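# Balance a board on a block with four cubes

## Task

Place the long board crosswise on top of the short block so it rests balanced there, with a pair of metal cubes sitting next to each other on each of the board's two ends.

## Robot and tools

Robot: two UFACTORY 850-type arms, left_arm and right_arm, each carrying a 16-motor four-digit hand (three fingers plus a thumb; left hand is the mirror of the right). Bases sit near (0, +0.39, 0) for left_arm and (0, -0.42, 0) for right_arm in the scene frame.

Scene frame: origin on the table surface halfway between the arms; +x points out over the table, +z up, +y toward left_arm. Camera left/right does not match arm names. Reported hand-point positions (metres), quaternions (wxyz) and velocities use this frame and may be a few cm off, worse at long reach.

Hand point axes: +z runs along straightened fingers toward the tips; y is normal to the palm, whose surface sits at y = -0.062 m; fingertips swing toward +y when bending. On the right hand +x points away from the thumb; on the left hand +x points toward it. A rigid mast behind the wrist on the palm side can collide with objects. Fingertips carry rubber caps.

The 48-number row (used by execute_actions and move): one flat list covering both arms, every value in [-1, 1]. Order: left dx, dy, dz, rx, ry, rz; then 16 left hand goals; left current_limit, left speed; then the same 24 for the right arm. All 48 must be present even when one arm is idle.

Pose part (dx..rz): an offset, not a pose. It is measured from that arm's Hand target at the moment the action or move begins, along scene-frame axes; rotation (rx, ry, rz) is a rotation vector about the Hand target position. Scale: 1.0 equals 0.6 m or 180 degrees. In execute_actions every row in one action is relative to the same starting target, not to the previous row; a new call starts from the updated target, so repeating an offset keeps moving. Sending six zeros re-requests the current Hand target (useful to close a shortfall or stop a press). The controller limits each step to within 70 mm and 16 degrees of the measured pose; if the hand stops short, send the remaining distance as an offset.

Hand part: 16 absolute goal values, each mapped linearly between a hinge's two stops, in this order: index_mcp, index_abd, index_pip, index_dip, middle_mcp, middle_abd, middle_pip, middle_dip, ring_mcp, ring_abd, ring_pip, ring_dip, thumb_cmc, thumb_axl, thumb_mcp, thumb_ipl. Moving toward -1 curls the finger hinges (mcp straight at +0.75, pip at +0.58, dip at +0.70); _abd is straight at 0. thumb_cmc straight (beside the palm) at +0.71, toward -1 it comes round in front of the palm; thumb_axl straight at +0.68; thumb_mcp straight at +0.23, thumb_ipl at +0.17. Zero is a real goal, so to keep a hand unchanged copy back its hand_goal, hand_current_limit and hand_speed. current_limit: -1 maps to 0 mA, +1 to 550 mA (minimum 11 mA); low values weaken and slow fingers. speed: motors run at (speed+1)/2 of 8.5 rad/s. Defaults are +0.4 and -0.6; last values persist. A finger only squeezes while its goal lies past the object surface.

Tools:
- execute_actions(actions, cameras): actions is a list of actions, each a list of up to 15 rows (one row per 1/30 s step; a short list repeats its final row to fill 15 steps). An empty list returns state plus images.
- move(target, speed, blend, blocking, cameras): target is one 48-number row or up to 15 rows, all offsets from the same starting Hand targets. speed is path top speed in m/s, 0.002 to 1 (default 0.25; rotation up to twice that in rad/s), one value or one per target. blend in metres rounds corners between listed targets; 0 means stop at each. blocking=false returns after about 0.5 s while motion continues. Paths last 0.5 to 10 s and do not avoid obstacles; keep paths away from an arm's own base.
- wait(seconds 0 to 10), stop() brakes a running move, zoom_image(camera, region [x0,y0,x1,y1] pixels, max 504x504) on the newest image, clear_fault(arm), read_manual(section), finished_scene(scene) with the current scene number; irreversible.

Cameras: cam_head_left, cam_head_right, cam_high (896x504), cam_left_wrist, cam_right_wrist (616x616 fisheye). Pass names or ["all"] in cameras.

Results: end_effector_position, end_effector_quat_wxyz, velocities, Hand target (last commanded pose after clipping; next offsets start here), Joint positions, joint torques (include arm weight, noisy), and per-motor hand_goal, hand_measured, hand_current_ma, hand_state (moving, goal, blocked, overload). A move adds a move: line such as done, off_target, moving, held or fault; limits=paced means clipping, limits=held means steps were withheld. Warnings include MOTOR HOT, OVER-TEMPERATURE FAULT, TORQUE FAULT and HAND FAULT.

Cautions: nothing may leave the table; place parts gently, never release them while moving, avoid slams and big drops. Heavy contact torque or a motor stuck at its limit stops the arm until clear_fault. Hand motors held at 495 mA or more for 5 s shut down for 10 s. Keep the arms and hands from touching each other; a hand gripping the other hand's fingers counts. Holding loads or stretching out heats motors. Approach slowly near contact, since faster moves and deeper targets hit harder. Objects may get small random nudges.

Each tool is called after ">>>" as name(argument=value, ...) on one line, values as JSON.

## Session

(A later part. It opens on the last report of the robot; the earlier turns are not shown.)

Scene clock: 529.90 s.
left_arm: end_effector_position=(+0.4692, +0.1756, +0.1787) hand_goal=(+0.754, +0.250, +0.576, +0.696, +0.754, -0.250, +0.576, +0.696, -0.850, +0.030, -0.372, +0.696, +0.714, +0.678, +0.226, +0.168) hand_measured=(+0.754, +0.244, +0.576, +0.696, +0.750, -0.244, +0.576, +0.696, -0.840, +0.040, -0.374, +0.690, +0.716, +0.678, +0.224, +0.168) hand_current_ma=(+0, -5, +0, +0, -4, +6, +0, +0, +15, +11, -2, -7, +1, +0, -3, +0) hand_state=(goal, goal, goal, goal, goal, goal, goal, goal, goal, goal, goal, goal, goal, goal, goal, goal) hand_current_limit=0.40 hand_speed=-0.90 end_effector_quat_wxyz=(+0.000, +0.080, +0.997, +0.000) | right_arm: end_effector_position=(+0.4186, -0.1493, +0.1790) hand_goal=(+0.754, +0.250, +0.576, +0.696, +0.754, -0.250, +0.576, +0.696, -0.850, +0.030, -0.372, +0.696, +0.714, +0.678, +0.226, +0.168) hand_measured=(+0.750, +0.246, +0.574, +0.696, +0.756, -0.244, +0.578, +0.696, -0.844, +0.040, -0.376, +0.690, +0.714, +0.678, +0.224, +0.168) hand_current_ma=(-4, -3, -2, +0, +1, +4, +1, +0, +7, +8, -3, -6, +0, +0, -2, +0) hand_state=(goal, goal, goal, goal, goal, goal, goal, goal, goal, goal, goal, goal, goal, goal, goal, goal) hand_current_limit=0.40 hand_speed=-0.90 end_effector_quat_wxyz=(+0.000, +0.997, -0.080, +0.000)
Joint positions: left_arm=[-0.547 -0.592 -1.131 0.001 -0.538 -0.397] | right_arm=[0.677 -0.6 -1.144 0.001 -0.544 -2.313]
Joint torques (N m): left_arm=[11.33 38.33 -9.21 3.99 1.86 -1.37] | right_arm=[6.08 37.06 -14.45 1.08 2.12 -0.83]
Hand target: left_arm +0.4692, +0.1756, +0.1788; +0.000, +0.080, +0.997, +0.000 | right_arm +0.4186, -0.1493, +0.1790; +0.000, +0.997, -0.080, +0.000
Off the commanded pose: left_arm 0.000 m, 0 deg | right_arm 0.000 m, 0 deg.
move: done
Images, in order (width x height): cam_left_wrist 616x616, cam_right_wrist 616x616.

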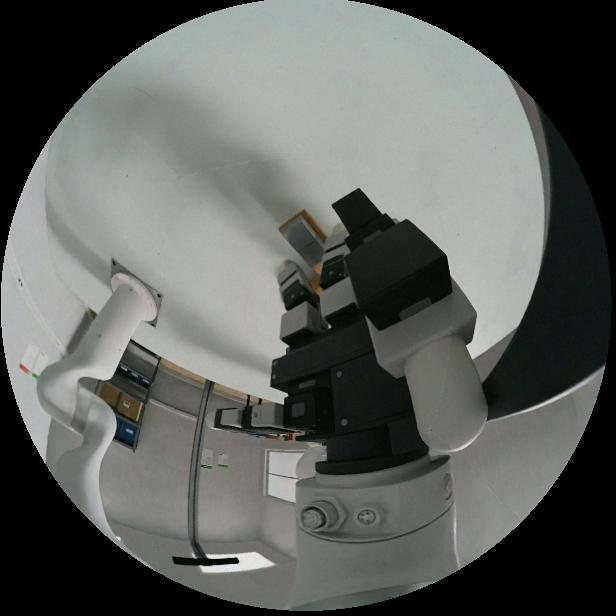

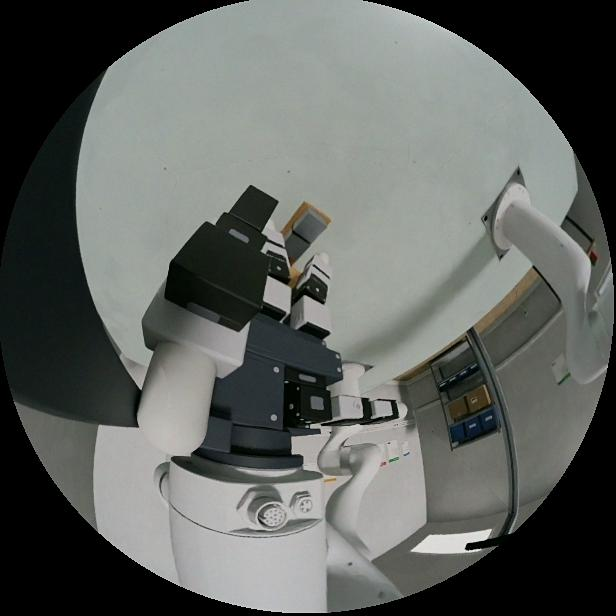

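Success; retract.

>>> move(target=[[0,0,0.12,0,0,0, 0.754,0.25,0.576,0.696, 0.754,-0.25,0.576,0.696, -0.85,0.03,-0.372,0.696, 0.714,0.678,0.226,0.168, 0.4,-0.85, 0,0,0.12,0,0,0, 0.754,0.25,0.576,0.696, 0.754,-0.25,0.576,0.696, -0.85,0.03,-0.372,0.696, 0.714,0.678,0.226,0.168, 0.4,-0.85],[0,0.25,0.15,0,0,0, 0.754,0.25,0.576,0.696, 0.754,-0.25,0.576,0.696, -0.85,0.03,-0.372,0.696, 0.714,0.678,0.226,0.168, 0.4,-0.85, 0,-0.25,0.15,0,0,0, 0.754,0.25,0.576,0.696, 0.754,-0.25,0.576,0.696, -0.85,0.03,-0.372,0.696, 0.714,0.678,0.226,0.168, 0.4,-0.85]], speed=[0.05,0.15], cameras=["cam_high","cam_head_left"])

>>> zoom_image(camera="cam_high", region=[370, 160, 530, 320])

Scene clock: 542.27 s.
left_arm: end_effector_position=(+0.4692, +0.3255, +0.2687) hand_goal=(+0.754, +0.250, +0.576, +0.696, +0.754, -0.250, +0.576, +0.696, -0.850, +0.030, -0.372, +0.696, +0.714, +0.678, +0.226, +0.168) hand_measured=(+0.754, +0.244, +0.576, +0.696, +0.750, -0.244, +0.576, +0.696, -0.840, +0.040, -0.374, +0.690, +0.716, +0.678, +0.224, +0.168) hand_current_ma=(+0, -5, +0, +0, -4, +5, +0, +0, +15, +11, -2, -7, +1, +0, -3, +0) hand_state=(goal, goal, goal, goal, goal, goal, goal, goal, goal, goal, goal, goal, goal, goal, goal, goal) hand_current_limit=0.40 hand_speed=-0.85 end_effector_quat_wxyz=(+0.001, +0.080, +0.997, +0.000) | right_arm: end_effector_position=(+0.4187, -0.2992, +0.2690) hand_goal=(+0.754, +0.250, +0.576, +0.696, +0.754, -0.250, +0.576, +0.696, -0.850, +0.030, -0.372, +0.696, +0.714, +0.678, +0.226, +0.168) hand_measured=(+0.750, +0.246, +0.574, +0.696, +0.754, -0.244, +0.578, +0.696, -0.844, +0.040, -0.376, +0.690, +0.714, +0.678, +0.224, +0.168) hand_current_ma=(-2, -3, -2, +0, +0, +4, +1, +0, +7, +8, -3, -6, +0, +0, -2, +0) hand_state=(goal, goal, goal, goal, goal, goal, goal, goal, goal, goal, goal, goal, goal, goal, goal, goal) hand_current_limit=0.40 hand_speed=-0.85 end_effector_quat_wxyz=(+0.000, +0.997, -0.080, +0.000)
Joint positions: left_arm=[-0.291 -0.321 -0.979 0 -0.657 -0.14] | right_arm=[0.435 -0.294 -0.944 0.001 -0.65 -2.555]
Joint torques (N m): left_arm=[13.85 55.17 -9.71 -2.31 -2.39 1.81] | right_arm=[-6.86 53.82 -10.92 3.59 -1.17 -0.99]
Hand target: left_arm +0.4692, +0.3256, +0.2688; +0.000, +0.080, +0.997, +0.000 | right_arm +0.4186, -0.2993, +0.2690; +0.000, +0.997, -0.080, +0.000
Off the commanded pose: left_arm 0.000 m, 0 deg | right_arm 0.000 m, 0 deg.
move: done
Images, in order (width x height): cam_head_left 896x504, cam_high 896x504.

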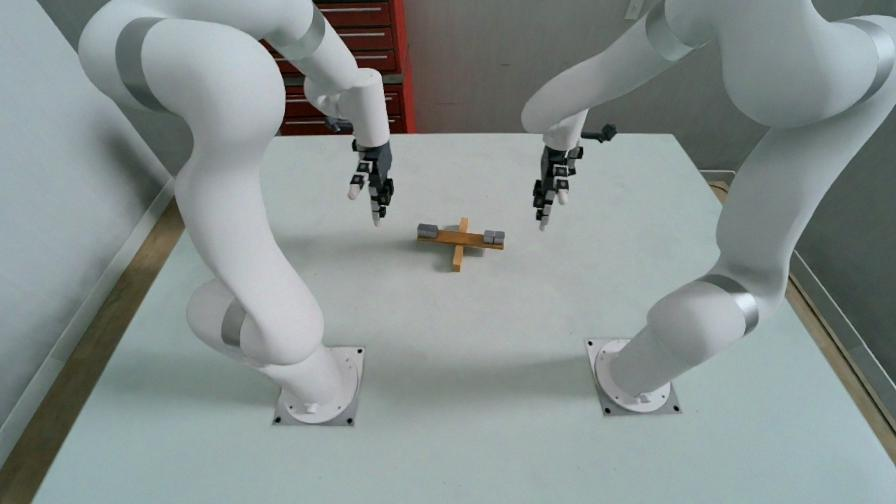

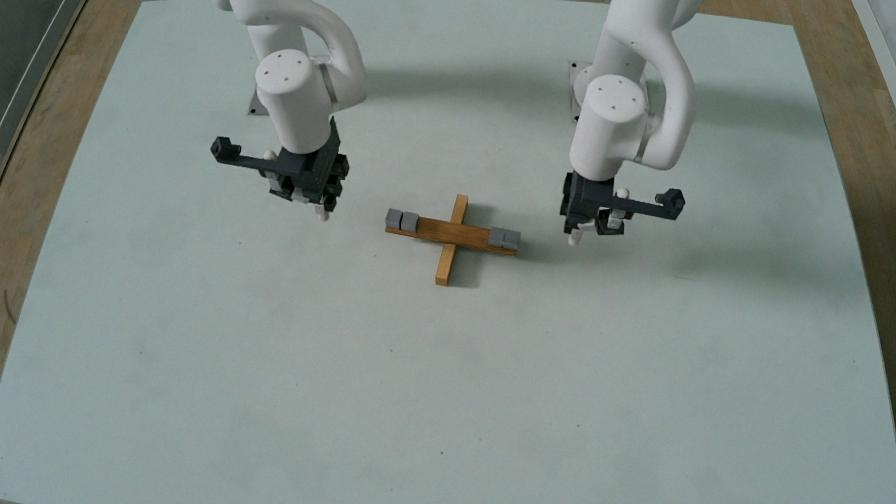

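Scaled by 3.150.

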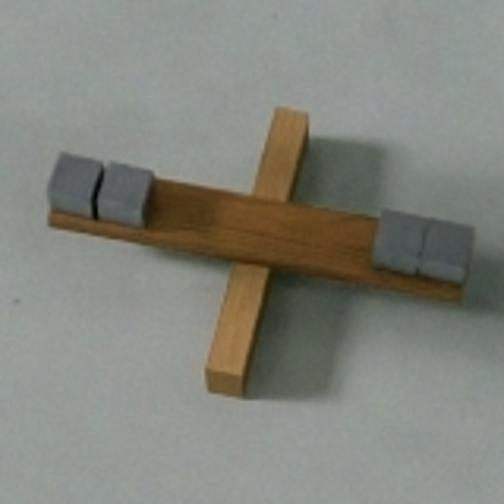

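>>> finished_scene(scene=2)

The scene is finished: the task was done.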